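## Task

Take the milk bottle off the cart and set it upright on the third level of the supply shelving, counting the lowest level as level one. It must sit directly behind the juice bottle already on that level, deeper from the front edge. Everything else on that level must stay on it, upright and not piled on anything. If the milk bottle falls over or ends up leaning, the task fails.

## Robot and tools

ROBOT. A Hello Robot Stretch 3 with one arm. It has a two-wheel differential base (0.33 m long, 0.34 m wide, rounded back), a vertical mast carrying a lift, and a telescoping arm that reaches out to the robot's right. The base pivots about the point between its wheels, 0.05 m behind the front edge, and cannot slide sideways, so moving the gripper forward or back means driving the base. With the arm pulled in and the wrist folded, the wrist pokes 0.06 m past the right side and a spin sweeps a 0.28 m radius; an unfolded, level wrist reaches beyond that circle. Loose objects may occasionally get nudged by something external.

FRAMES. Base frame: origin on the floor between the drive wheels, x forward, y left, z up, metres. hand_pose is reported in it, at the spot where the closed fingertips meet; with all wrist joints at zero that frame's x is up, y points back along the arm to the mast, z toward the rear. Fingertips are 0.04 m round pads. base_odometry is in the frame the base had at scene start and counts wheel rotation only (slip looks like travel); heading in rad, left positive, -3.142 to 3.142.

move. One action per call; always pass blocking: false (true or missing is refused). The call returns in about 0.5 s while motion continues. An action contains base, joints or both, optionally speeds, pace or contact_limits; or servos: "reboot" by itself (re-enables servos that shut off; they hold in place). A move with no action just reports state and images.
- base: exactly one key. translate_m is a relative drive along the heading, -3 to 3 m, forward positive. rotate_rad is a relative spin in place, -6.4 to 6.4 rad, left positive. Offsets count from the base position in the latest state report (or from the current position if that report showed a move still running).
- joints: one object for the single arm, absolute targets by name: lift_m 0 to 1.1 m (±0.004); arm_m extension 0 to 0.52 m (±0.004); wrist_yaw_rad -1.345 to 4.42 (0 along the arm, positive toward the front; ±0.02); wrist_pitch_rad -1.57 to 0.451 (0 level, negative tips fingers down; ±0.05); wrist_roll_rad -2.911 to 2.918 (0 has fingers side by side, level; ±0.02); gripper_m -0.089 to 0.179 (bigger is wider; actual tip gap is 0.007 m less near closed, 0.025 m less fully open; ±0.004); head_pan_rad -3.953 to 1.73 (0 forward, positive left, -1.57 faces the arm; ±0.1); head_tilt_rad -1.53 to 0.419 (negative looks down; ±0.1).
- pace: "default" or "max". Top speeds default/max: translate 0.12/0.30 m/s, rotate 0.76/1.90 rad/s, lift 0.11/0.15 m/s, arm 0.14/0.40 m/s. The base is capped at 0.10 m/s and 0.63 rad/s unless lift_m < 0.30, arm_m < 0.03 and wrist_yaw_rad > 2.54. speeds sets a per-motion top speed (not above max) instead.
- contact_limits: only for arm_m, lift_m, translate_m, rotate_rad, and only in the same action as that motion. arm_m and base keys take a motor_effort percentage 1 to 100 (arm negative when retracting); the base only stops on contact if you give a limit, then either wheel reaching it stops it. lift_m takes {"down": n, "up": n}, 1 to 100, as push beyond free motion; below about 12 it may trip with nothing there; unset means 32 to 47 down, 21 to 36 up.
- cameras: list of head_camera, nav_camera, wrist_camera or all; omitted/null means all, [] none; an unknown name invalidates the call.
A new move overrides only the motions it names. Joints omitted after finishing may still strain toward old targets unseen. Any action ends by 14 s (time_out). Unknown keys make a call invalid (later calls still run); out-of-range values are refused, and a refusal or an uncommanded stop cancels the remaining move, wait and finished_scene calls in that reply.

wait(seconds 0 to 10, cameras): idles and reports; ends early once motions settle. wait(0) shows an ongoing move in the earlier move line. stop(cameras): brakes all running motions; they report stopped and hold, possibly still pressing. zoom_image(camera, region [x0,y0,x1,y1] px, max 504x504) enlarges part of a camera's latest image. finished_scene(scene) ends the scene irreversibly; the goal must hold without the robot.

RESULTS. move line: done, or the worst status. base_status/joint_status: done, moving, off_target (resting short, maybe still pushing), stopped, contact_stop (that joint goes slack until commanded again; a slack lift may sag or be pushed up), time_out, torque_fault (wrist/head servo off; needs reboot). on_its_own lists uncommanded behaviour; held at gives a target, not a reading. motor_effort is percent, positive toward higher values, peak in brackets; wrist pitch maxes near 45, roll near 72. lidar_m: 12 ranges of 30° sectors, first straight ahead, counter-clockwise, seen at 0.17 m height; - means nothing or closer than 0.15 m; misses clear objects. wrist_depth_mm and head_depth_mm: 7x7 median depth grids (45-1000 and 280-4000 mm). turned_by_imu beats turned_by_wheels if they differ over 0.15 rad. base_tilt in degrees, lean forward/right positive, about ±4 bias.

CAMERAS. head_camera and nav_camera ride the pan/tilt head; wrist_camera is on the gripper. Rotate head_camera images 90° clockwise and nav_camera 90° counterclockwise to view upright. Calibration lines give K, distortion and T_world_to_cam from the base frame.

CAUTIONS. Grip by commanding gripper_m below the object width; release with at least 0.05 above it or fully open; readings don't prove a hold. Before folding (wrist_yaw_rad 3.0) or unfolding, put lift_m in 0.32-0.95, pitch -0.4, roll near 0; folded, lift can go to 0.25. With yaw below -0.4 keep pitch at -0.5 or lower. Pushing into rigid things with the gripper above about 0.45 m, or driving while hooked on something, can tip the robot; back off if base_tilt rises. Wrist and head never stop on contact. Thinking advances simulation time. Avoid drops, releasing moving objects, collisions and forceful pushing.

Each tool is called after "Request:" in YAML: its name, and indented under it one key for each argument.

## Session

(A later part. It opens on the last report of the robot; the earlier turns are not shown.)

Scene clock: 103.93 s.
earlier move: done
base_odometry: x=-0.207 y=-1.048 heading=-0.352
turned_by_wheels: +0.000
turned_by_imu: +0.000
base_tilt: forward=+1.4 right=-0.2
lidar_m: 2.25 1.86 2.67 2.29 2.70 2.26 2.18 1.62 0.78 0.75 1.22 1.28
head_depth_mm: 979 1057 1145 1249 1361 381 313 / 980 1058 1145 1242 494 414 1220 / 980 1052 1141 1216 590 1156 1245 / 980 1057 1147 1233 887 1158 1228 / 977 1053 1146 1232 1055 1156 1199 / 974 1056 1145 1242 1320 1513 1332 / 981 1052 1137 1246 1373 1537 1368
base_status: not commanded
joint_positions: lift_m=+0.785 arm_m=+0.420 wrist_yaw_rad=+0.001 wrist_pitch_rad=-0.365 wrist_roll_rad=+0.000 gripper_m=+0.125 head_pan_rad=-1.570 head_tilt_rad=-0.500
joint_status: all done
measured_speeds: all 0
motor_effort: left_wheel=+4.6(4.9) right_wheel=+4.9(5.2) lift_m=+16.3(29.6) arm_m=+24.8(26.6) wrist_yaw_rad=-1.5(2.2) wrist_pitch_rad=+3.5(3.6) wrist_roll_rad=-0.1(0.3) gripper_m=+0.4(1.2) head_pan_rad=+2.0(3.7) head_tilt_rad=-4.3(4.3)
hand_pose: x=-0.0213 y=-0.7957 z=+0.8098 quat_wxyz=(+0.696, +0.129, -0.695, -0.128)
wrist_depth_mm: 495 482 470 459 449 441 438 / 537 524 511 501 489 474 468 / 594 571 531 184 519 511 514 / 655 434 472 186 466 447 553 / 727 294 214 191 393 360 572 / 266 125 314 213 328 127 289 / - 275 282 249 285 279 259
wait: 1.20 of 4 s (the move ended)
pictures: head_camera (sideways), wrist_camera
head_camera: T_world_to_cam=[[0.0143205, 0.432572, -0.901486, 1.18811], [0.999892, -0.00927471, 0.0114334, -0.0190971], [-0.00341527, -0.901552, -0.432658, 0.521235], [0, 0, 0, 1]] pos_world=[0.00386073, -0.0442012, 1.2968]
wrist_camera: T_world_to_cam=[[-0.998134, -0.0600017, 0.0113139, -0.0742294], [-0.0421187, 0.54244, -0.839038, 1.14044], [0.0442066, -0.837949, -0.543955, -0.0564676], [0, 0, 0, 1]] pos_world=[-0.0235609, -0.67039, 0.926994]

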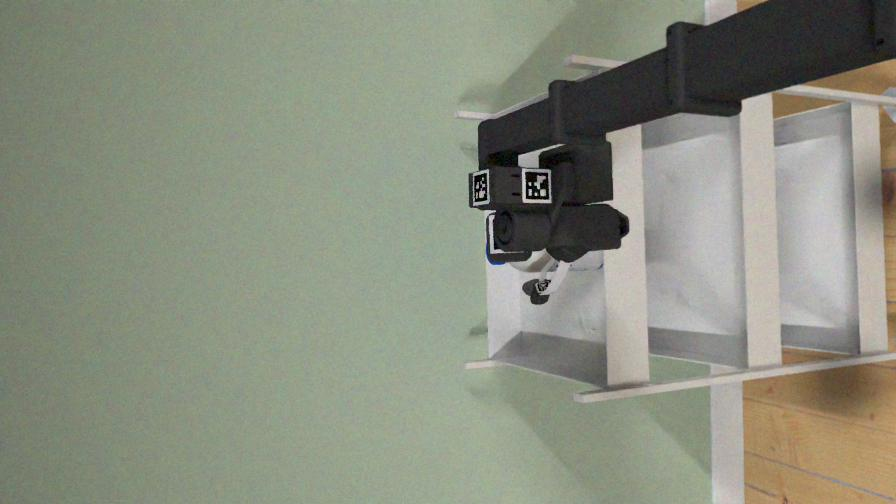

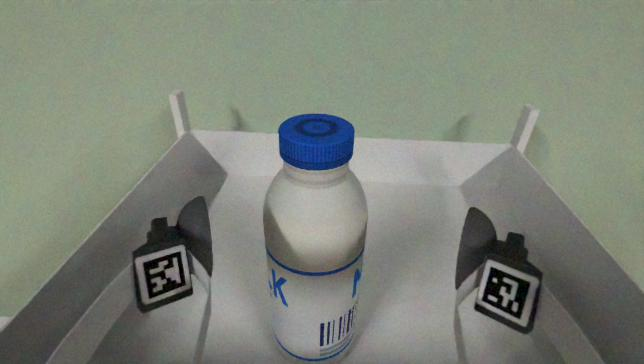

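Request:
move:
  base: {"translate_m":0.011}
  blocking: false
  cameras: []

Request:
wait:
  seconds: 3
  cameras: []

Request:
move:
  joints: {"arm_m":0.485,"lift_m":0.73}
  speeds: {"arm_m":0.08,"lift_m":0.05}
  contact_limits: {"lift_m":{"down":15}}
  blocking: false
  cameras: []

Request:
wait:
  seconds: 5
  cameras: ["wrist_camera","head_camera"]

Scene clock: 104.90 s.
move: moving
base_odometry: x=-0.197 y=-1.051 heading=-0.352
turned_by_wheels: +0.000
turned_by_imu: +0.000
base_tilt: forward=+1.6 right=+0.5
lidar_m: 2.24 1.85 2.68 2.28 2.70 2.27 2.19 1.62 0.78 0.75 1.22 1.28
head_depth_mm: 983 1060 1148 1250 1359 381 313 / 977 1055 1146 1234 494 415 1255 / 980 1054 1142 1216 593 1146 1259 / 981 1057 1142 1229 884 1156 1217 / 980 1052 1141 1236 1054 1154 1193 / 978 1052 1150 1249 1363 1510 1372 / 977 1054 1148 1253 1373 1524 1368
base_status: translate_m moving
joint_positions: lift_m=+0.785 arm_m=+0.420 wrist_yaw_rad=+0.001 wrist_pitch_rad=-0.365 wrist_roll_rad=+0.000 gripper_m=+0.125 head_pan_rad=-1.570 head_tilt_rad=-0.500
joint_status: not commanded
measured_speeds: translate_m=+0.014 rotate_rad=+0.000 lift_m=+0.000 arm_m=+0.000 wrist_yaw_rad=+0.000 wrist_pitch_rad=+0.000 wrist_roll_rad=+0.000 head_pan_rad=+0.000 head_tilt_rad=+0.000
motor_effort: left_wheel=+4.8(7.5) right_wheel=+4.5(8.2) lift_m=+16.5(16.7) arm_m=+25.5(26.0) wrist_yaw_rad=-1.4(1.6) wrist_pitch_rad=+3.0(3.9) wrist_roll_rad=-0.1(0.4) gripper_m=-0.9(1.4) head_pan_rad=+2.1(3.4) head_tilt_rad=-4.1(4.1)
hand_pose: x=-0.0213 y=-0.7957 z=+0.8098 quat_wxyz=(+0.696, +0.129, -0.695, -0.128)
wrist_depth_mm: 495 480 467 461 452 440 433 / 537 524 508 497 486 477 465 / 587 569 472 183 518 507 510 / 653 607 472 184 457 451 547 / 728 279 371 190 389 368 354 / 798 125 315 211 329 127 300 / - 274 280 246 285 278 271

Scene clock: 105.30 s.
earlier move: done
base_odometry: x=-0.196 y=-1.051 heading=-0.352
turned_by_wheels: +0.000
turned_by_imu: +0.000
base_tilt: forward=+1.4 right=-0.1
lidar_m: 2.24 1.85 2.68 2.29 2.70 2.27 2.19 1.62 0.78 0.75 1.22 1.27
head_depth_mm: 979 1058 1152 1247 1354 381 312 / 984 1058 1150 1235 494 414 1253 / 977 1053 1146 1219 592 1146 1255 / 980 1058 1151 1231 888 1156 1226 / 981 1061 1149 1232 1054 1162 1191 / 981 1053 1143 1246 1362 1507 1370 / 978 1053 1144 1253 1375 1537 1368
base_status: done
joint_positions: lift_m=+0.785 arm_m=+0.420 wrist_yaw_rad=+0.001 wrist_pitch_rad=-0.365 wrist_roll_rad=+0.000 gripper_m=+0.125 head_pan_rad=-1.570 head_tilt_rad=-0.500
joint_status: not commanded
measured_speeds: all 0
motor_effort: left_wheel=+4.9(7.5) right_wheel=+4.6(8.2) lift_m=+16.7(16.8) arm_m=+25.1(26.0) wrist_yaw_rad=-1.5(1.6) wrist_pitch_rad=+3.5(3.9) wrist_roll_rad=-0.1(0.4) gripper_m=-1.1(1.4) head_pan_rad=+3.0(3.4) head_tilt_rad=-3.5(4.1)
hand_pose: x=-0.0213 y=-0.7957 z=+0.8098 quat_wxyz=(+0.696, +0.129, -0.695, -0.128)
wrist_depth_mm: 493 487 472 461 450 442 437 / 536 522 508 498 488 474 468 / 591 572 473 183 519 506 504 / 657 616 474 185 463 448 549 / 726 277 373 189 392 367 356 / 801 125 316 210 321 127 301 / - 274 281 245 286 278 273
wait: 0.40 of 3 s (the move ended)

Scene clock: 105.80 s.
move: moving
base_odometry: x=-0.196 y=-1.051 heading=-0.352
turned_by_wheels: +0.000
turned_by_imu: +0.000
base_tilt: forward=+1.4 right=-0.1
lidar_m: 2.24 1.86 2.67 2.28 2.70 2.26 2.19 1.61 0.78 0.75 1.23 1.27
head_depth_mm: 980 1053 1144 1249 1358 912 322 / 979 1054 1146 1231 536 439 1210 / 980 1056 1146 1216 609 1149 1254 / 982 1056 1149 1232 884 1165 1217 / 980 1058 1142 1233 1059 1154 1191 / 978 1057 1141 1253 1357 1506 1360 / 978 1056 1137 1249 1377 1527 1370
base_status: not commanded
joint_positions: lift_m=+0.766 arm_m=+0.438 wrist_yaw_rad=+0.001 wrist_pitch_rad=-0.365 wrist_roll_rad=+0.000 gripper_m=+0.125 head_pan_rad=-1.570 head_tilt_rad=-0.500
joint_status: lift_m moving; arm_m moving
measured_speeds: translate_m=+0.000 rotate_rad=+0.000 lift_m=-0.050 arm_m=+0.068 wrist_yaw_rad=+0.000 wrist_pitch_rad=+0.000 wrist_roll_rad=+0.000 head_pan_rad=+0.000 head_tilt_rad=+0.000
motor_effort: left_wheel=+4.8(5.2) right_wheel=+4.7(4.8) lift_m=+14.8(19.7) arm_m=+26.5(26.5) wrist_yaw_rad=-1.0(1.7) wrist_pitch_rad=+2.6(3.8) wrist_roll_rad=+0.0(0.3) gripper_m=-1.0(1.1) head_pan_rad=+2.1(2.9) head_tilt_rad=-2.8(3.5)
contact_limits: lift_m down 15 (down: maximum 72; up: maximum 65)
hand_pose: x=-0.0213 y=-0.8134 z=+0.7909 quat_wxyz=(+0.696, +0.129, -0.695, -0.128)
wrist_depth_mm: 472 466 459 449 439 430 421 / 520 501 496 477 474 463 452 / 571 549 446 152 493 427 492 / 636 379 442 163 439 433 520 / 684 276 347 167 352 345 322 / 240 125 295 189 300 127 295 / - 255 263 219 267 260 262

Scene clock: 106.97 s.
earlier move: done
base_odometry: x=-0.196 y=-1.051 heading=-0.352
turned_by_wheels: +0.000
turned_by_imu: +0.000
base_tilt: forward=+1.4 right=-0.3
lidar_m: 2.24 1.86 2.68 2.29 2.70 2.27 2.19 1.63 0.78 0.75 1.22 1.27
head_depth_mm: 983 1055 1144 1250 1356 1484 362 / 981 1052 1142 1237 896 459 1134 / 981 1057 1140 1218 669 1150 1259 / 982 1057 1145 1237 888 1153 1219 / 981 1055 1141 1229 1054 1160 1188 / 983 1056 1144 1252 1354 1506 1365 / 979 1056 1144 1244 1376 1521 1370
base_status: not commanded
joint_positions: lift_m=+0.730 arm_m=+0.485 wrist_yaw_rad=+0.001 wrist_pitch_rad=-0.365 wrist_roll_rad=+0.000 gripper_m=+0.125 head_pan_rad=-1.570 head_tilt_rad=-0.500
joint_status: all done
measured_speeds: all 0
motor_effort: left_wheel=+4.9(5.2) right_wheel=+4.4(5.0) lift_m=+16.6(19.7) arm_m=+24.6(26.5) wrist_yaw_rad=-1.3(1.7) wrist_pitch_rad=+3.1(3.9) wrist_roll_rad=-0.1(0.3) gripper_m=+0.1(1.1) head_pan_rad=+1.5(3.2) head_tilt_rad=-2.9(3.7)
contact_limits: lift_m down 15 (down: maximum 72; up: maximum 65)
hand_pose: x=-0.0213 y=-0.8607 z=+0.7548 quat_wxyz=(+0.696, +0.129, -0.695, -0.128)
wrist_depth_mm: 426 418 408 396 389 387 375 / 472 453 445 90 422 418 403 / 512 374 382 96 365 373 428 / 546 328 160 101 369 378 322 / 238 278 148 102 110 293 293 / 230 125 243 111 246 127 265 / - 223 217 128 219 220 230
wait: 1.17 of 5 s (the move ended)
pictures: head_camera (sideways), wrist_camera
head_camera: T_world_to_cam=[[0.0143205, 0.432572, -0.901486, 1.18811], [0.999892, -0.00927471, 0.0114334, -0.0190971], [-0.00341527, -0.901552, -0.432658, 0.521235], [0, 0, 0, 1]] pos_world=[0.00386073, -0.0442012, 1.2968]
wrist_camera: T_world_to_cam=[[-0.998134, -0.0600017, 0.0113139, -0.0775073], [-0.0421187, 0.54244, -0.839038, 1.12955], [0.0442066, -0.837949, -0.543955, -0.140852], [0, 0, 0, 1]] pos_world=[-0.0235609, -0.73539, 0.871994]

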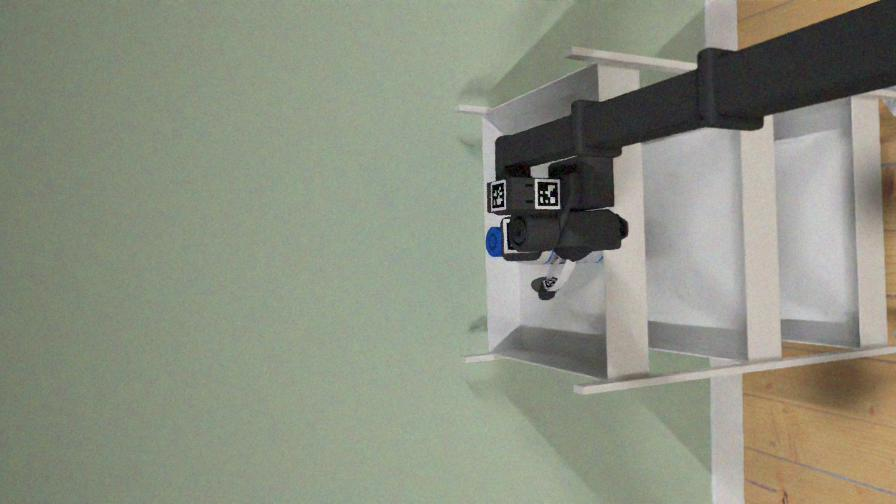

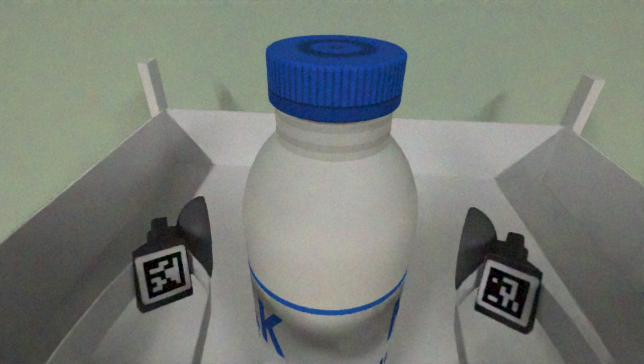

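Request:
move:
  joints: {"lift_m":0.715}
  speeds: {"lift_m":0.05}
  contact_limits: {"lift_m":{"down":15}}
  blocking: false
  cameras: []

Request:
wait:
  seconds: 3
  cameras: []

Request:
move:
  joints: {"gripper_m":0.05}
  blocking: false
  cameras: []

Request:
wait:
  seconds: 3
  cameras: ["wrist_camera"]

Request:
move:
  joints: {"lift_m":0.79}
  speeds: {"lift_m":0.06}
  blocking: false
  cameras: []

Request:
wait:
  seconds: 4
  cameras: ["wrist_camera","head_camera"]

Scene clock: 108.23 s.
move: moving
base_odometry: x=-0.196 y=-1.051 heading=-0.352
turned_by_wheels: +0.000
turned_by_imu: +0.000
base_tilt: forward=+1.5 right=-0.2
lidar_m: 2.24 1.85 2.68 2.28 2.70 2.27 2.19 1.62 0.78 0.75 1.22 1.27
head_depth_mm: 982 1058 1146 1250 1355 1513 387 / 982 1053 1138 1235 913 479 455 / 978 1055 1148 1218 670 1152 1250 / 977 1056 1144 1234 785 1152 1226 / 979 1056 1144 1231 1056 1166 1196 / 977 1053 1141 1245 1361 1511 1374 / 977 1052 1141 1251 1377 1536 1367
base_status: not commanded
joint_positions: lift_m=+0.715 arm_m=+0.485 wrist_yaw_rad=+0.001 wrist_pitch_rad=-0.365 wrist_roll_rad=+0.000 gripper_m=+0.125 head_pan_rad=-1.570 head_tilt_rad=-0.500
joint_status: lift_m moving
measured_speeds: translate_m=+0.000 rotate_rad=+0.000 lift_m=-0.013 arm_m=+0.000 wrist_yaw_rad=+0.000 wrist_pitch_rad=+0.000 wrist_roll_rad=+0.000 head_pan_rad=+0.000 head_tilt_rad=+0.000
motor_effort: left_wheel=+5.0(5.2) right_wheel=+4.5(4.7) lift_m=+14.8(19.0) arm_m=+26.0(26.0) wrist_yaw_rad=-1.2(1.9) wrist_pitch_rad=+3.3(3.7) wrist_roll_rad=+0.1(0.4) gripper_m=+0.5(0.9) head_pan_rad=+2.1(2.8) head_tilt_rad=-2.6(3.3)
contact_limits: lift_m down 15 (down: maximum 72; up: maximum 65)
hand_pose: x=-0.0213 y=-0.8607 z=+0.7400 quat_wxyz=(+0.696, +0.129, -0.695, -0.128)
wrist_depth_mm: 431 416 410 80 388 385 377 / 468 450 439 89 422 415 407 / 510 373 372 93 353 361 364 / 250 318 108 93 342 361 306 / 238 272 148 99 112 273 282 / 230 125 227 111 230 127 249 / - 201 203 128 205 206 208

Scene clock: 108.57 s.
earlier move: done
base_odometry: x=-0.196 y=-1.051 heading=-0.352
turned_by_wheels: +0.000
turned_by_imu: +0.000
base_tilt: forward=+1.4 right=-0.1
lidar_m: 2.24 1.86 2.68 2.28 2.70 2.28 2.19 1.62 0.78 0.75 1.22 1.27
head_depth_mm: 978 1052 1145 1245 1357 1505 387 / 980 1056 1145 1236 909 480 456 / 977 1061 1143 1220 672 1151 1249 / 976 1054 1142 1237 784 1155 1225 / 978 1050 1144 1235 1051 1153 1187 / 978 1060 1144 1246 1355 1504 1367 / 981 1053 1144 1249 1380 1530 1374
base_status: not commanded
joint_positions: lift_m=+0.715 arm_m=+0.485 wrist_yaw_rad=+0.001 wrist_pitch_rad=-0.365 wrist_roll_rad=+0.000 gripper_m=+0.125 head_pan_rad=-1.570 head_tilt_rad=-0.500
joint_status: all done
measured_speeds: all 0
motor_effort: left_wheel=+4.3(5.2) right_wheel=+4.7(4.7) lift_m=+16.5(19.0) arm_m=+25.7(26.0) wrist_yaw_rad=-1.1(1.9) wrist_pitch_rad=+3.0(3.7) wrist_roll_rad=-0.2(0.4) gripper_m=-0.5(1.9) head_pan_rad=+2.4(3.3) head_tilt_rad=-3.0(3.3)
contact_limits: lift_m down 15 (down: maximum 72; up: maximum 65)
hand_pose: x=-0.0213 y=-0.8607 z=+0.7397 quat_wxyz=(+0.696, +0.129, -0.695, -0.128)
wrist_depth_mm: 426 415 410 80 386 383 377 / 468 448 440 89 422 416 405 / 511 350 374 92 352 363 355 / 249 316 108 93 341 359 305 / 238 272 148 99 110 270 283 / 230 125 224 111 229 127 247 / - 201 201 128 205 205 207
wait: 0.33 of 3 s (the move ended)

Scene clock: 109.07 s.
move: moving
base_odometry: x=-0.196 y=-1.051 heading=-0.352
turned_by_wheels: +0.000
turned_by_imu: +0.000
base_tilt: forward=+1.3 right=-0.2
lidar_m: 2.24 1.85 2.68 2.28 2.70 2.26 2.19 1.62 0.78 0.75 1.22 1.27
head_depth_mm: 981 1054 1148 1254 1358 1503 387 / 982 1061 1142 1233 914 480 455 / 979 1054 1146 1214 670 1154 1254 / 982 1053 1148 1231 783 1151 1229 / 980 1057 1145 1229 1054 1162 1192 / 981 1053 1145 1246 1351 1508 1368 / 979 1056 1141 1248 1376 1528 1367
base_status: not commanded
joint_positions: lift_m=+0.715 arm_m=+0.485 wrist_yaw_rad=+0.001 wrist_pitch_rad=-0.365 wrist_roll_rad=+0.000 gripper_m=+0.088 head_pan_rad=-1.570 head_tilt_rad=-0.500
joint_status: gripper_m moving
measured_speeds: all 0
motor_effort: left_wheel=+4.9(5.2) right_wheel=+3.8(4.6) lift_m=+16.0(16.5) arm_m=+24.9(25.7) wrist_yaw_rad=-1.0(1.8) wrist_pitch_rad=+3.4(3.6) wrist_roll_rad=-0.1(0.3) gripper_m=-79.3(80.6) head_pan_rad=+1.7(2.5) head_tilt_rad=-2.8(2.9)
contact_limits: lift_m down 15 (down: maximum 72; up: maximum 65)
hand_pose: x=-0.0213 y=-0.8607 z=+0.7397 quat_wxyz=(+0.696, +0.129, -0.695, -0.128)
wrist_depth_mm: 430 418 410 80 387 386 376 / 470 452 441 89 420 413 405 / 511 348 378 92 351 361 357 / 249 319 108 93 339 359 307 / 238 280 139 99 112 290 282 / 230 125 135 111 131 238 247 / 211 196 202 128 204 200 212

Scene clock: 109.83 s.
earlier move: done
base_odometry: x=-0.196 y=-1.051 heading=-0.352
turned_by_wheels: +0.000
turned_by_imu: +0.000
base_tilt: forward=+1.3 right=-0.1
lidar_m: 2.24 1.85 2.68 2.28 2.70 2.27 2.19 1.62 0.78 0.75 1.22 1.27
head_depth_mm: 974 1059 1147 1250 1365 1514 387 / 982 1058 1146 1232 911 480 454 / 982 1056 1146 1220 670 1153 1258 / 977 1057 1146 1231 787 1157 1221 / 978 1056 1146 1233 1052 1156 1192 / 979 1059 1145 1244 1352 1509 1360 / 979 1055 1139 1245 1378 1529 1372
base_status: not commanded
joint_positions: lift_m=+0.715 arm_m=+0.485 wrist_yaw_rad=+0.004 wrist_pitch_rad=-0.366 wrist_roll_rad=+0.000 gripper_m=+0.050 head_pan_rad=-1.570 head_tilt_rad=-0.500
joint_status: all done
measured_speeds: all 0
motor_effort: left_wheel=+4.8(5.2) right_wheel=+2.8(5.2) lift_m=+16.3(16.5) arm_m=+24.3(25.7) wrist_yaw_rad=-3.3(4.0) wrist_pitch_rad=+3.1(3.8) wrist_roll_rad=-0.1(0.3) gripper_m=-9.4(81.4) head_pan_rad=+1.9(3.4) head_tilt_rad=-2.9(3.0)
contact_limits: lift_m down 15 (down: maximum 72; up: maximum 65)
hand_pose: x=-0.0207 y=-0.8607 z=+0.7396 quat_wxyz=(+0.696, +0.130, -0.695, -0.128)
wrist_depth_mm: 428 420 412 81 381 383 376 / 473 455 444 90 418 415 400 / 514 366 379 93 110 361 355 / 246 317 108 94 326 359 308 / 237 282 138 102 113 291 282 / 227 238 134 112 127 245 246 / 211 196 201 128 204 200 212
wait: 0.77 of 3 s (the move ended)
wrist_camera: T_world_to_cam=[[-0.99797, -0.0626676, 0.0113248, -0.0790054], [-0.0436036, 0.542811, -0.838722, 1.11695], [0.0464135, -0.837514, -0.544442, -0.148242], [0, 0, 0, 1]] pos_world=[-0.0232616, -0.735397, 0.856995]

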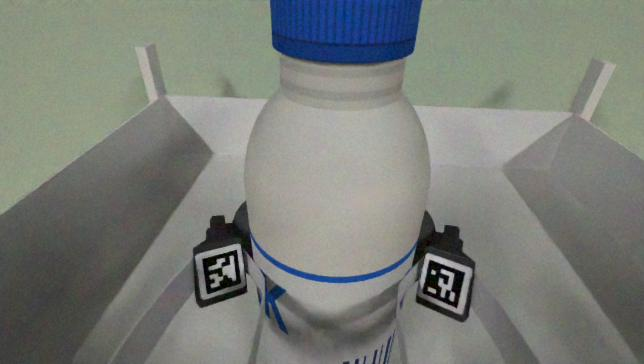

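Scene clock: 110.33 s.
move: moving
base_odometry: x=-0.196 y=-1.051 heading=-0.352
turned_by_wheels: +0.000
turned_by_imu: +0.000
base_tilt: forward=+1.4 right=+0.0
lidar_m: 2.24 1.85 2.69 2.28 2.70 2.26 2.19 1.62 0.79 0.75 1.22 1.27
head_depth_mm: 983 1054 1148 1250 1356 1482 358 / 979 1051 1144 1236 894 455 1139 / 979 1052 1143 1221 668 1149 1250 / 978 1057 1138 1223 887 1153 1223 / 983 1059 1144 1237 1054 1157 1193 / 977 1051 1139 1249 1355 1516 1369 / 980 1056 1144 1247 1373 1521 1368
base_status: not commanded
joint_positions: lift_m=+0.736 arm_m=+0.485 wrist_yaw_rad=+0.002 wrist_pitch_rad=-0.408 wrist_roll_rad=+0.000 gripper_m=+0.050 head_pan_rad=-1.570 head_tilt_rad=-0.500
joint_status: lift_m moving
measured_speeds: translate_m=+0.000 rotate_rad=+0.000 lift_m=+0.060 arm_m=+0.000 wrist_yaw_rad=+0.000 wrist_pitch_rad=-0.024 wrist_roll_rad=+0.000 head_pan_rad=+0.000 head_tilt_rad=+0.000
motor_effort: left_wheel=+4.8(5.0) right_wheel=+2.2(3.0) lift_m=+40.7(40.7) arm_m=+24.7(25.2) wrist_yaw_rad=-2.0(3.9) wrist_pitch_rad=+11.5(12.2) wrist_roll_rad=+0.0(0.3) gripper_m=-9.4(10.7) head_pan_rad=+2.4(3.1) head_tilt_rad=-2.7(2.7)
hand_pose: x=-0.0212 y=-0.8557 z=+0.7512 quat_wxyz=(+0.693, +0.144, -0.692, -0.143)
wrist_depth_mm: 434 425 417 91 387 389 379 / 475 459 446 98 421 418 411 / 522 373 384 100 359 366 355 / 259 322 321 101 328 357 306 / 238 288 141 108 118 296 288 / 232 244 133 116 129 251 254 / 219 94 211 129 207 209 220

Scene clock: 111.67 s.
earlier move: done
base_odometry: x=-0.196 y=-1.051 heading=-0.352
turned_by_wheels: +0.000
turned_by_imu: +0.000
base_tilt: forward=+1.3 right=-0.1
lidar_m: 2.24 1.86 2.68 2.28 2.70 2.27 2.19 1.62 0.79 0.75 1.22 1.27
head_depth_mm: 978 1061 1145 1245 1359 378 307 / 979 1054 1148 1217 495 423 1252 / 981 1058 1144 672 892 1155 1251 / 978 1057 1141 1206 898 1151 1233 / 980 1054 1149 1235 1052 1156 1189 / 975 1054 1142 1248 1363 1502 1362 / 980 1055 1142 1250 1372 1527 1369
base_status: not commanded
joint_positions: lift_m=+0.790 arm_m=+0.485 wrist_yaw_rad=+0.002 wrist_pitch_rad=-0.408 wrist_roll_rad=+0.000 gripper_m=+0.050 head_pan_rad=-1.570 head_tilt_rad=-0.500
joint_status: all done
measured_speeds: all 0
motor_effort: left_wheel=+4.9(5.1) right_wheel=+2.0(3.0) lift_m=+38.5(42.4) arm_m=+23.5(25.5) wrist_yaw_rad=-2.0(3.9) wrist_pitch_rad=+11.1(12.2) wrist_roll_rad=+0.1(0.3) gripper_m=-8.1(10.7) head_pan_rad=+1.5(3.2) head_tilt_rad=-2.3(2.9)
hand_pose: x=-0.0212 y=-0.8556 z=+0.8049 quat_wxyz=(+0.693, +0.144, -0.692, -0.143)
wrist_depth_mm: 435 422 420 91 389 389 382 / 473 463 455 97 422 422 413 / 525 506 407 99 386 456 443 / 590 409 406 101 401 401 481 / 659 332 140 107 119 373 335 / 265 296 133 116 129 318 300 / 242 94 267 130 263 271 273
wait: 1.33 of 4 s (the move ended)
pictures: head_camera (sideways), wrist_camera
head_camera: T_world_to_cam=[[0.0143205, 0.432572, -0.901486, 1.18811], [0.999892, -0.00927471, 0.0114334, -0.0190971], [-0.00341527, -0.901552, -0.432658, 0.521235], [0, 0, 0, 1]] pos_world=[0.00386073, -0.0442012, 1.2968]
wrist_camera: T_world_to_cam=[[-0.998095, -0.061077, 0.00873958, -0.0765402], [-0.0425176, 0.578218, -0.814773, 1.17987], [0.0447105, -0.813593, -0.579714, -0.0596712], [0, 0, 0, 1]] pos_world=[-0.023561, -0.735448, 0.927407]

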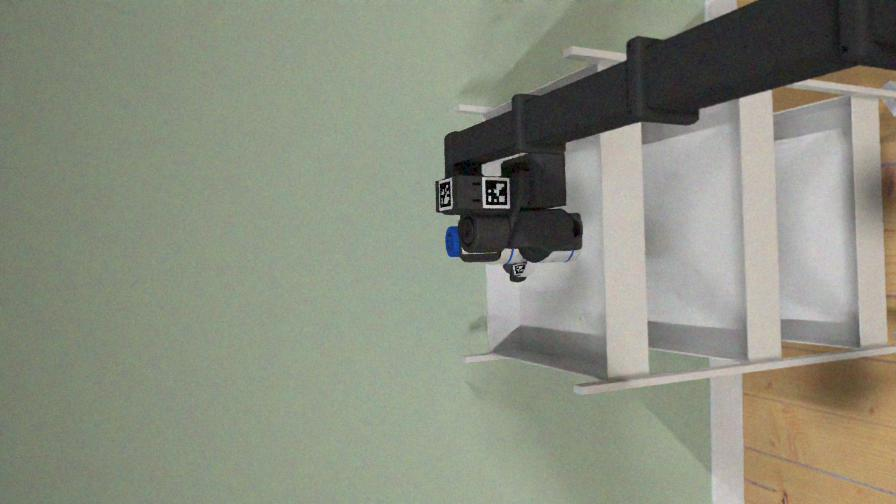

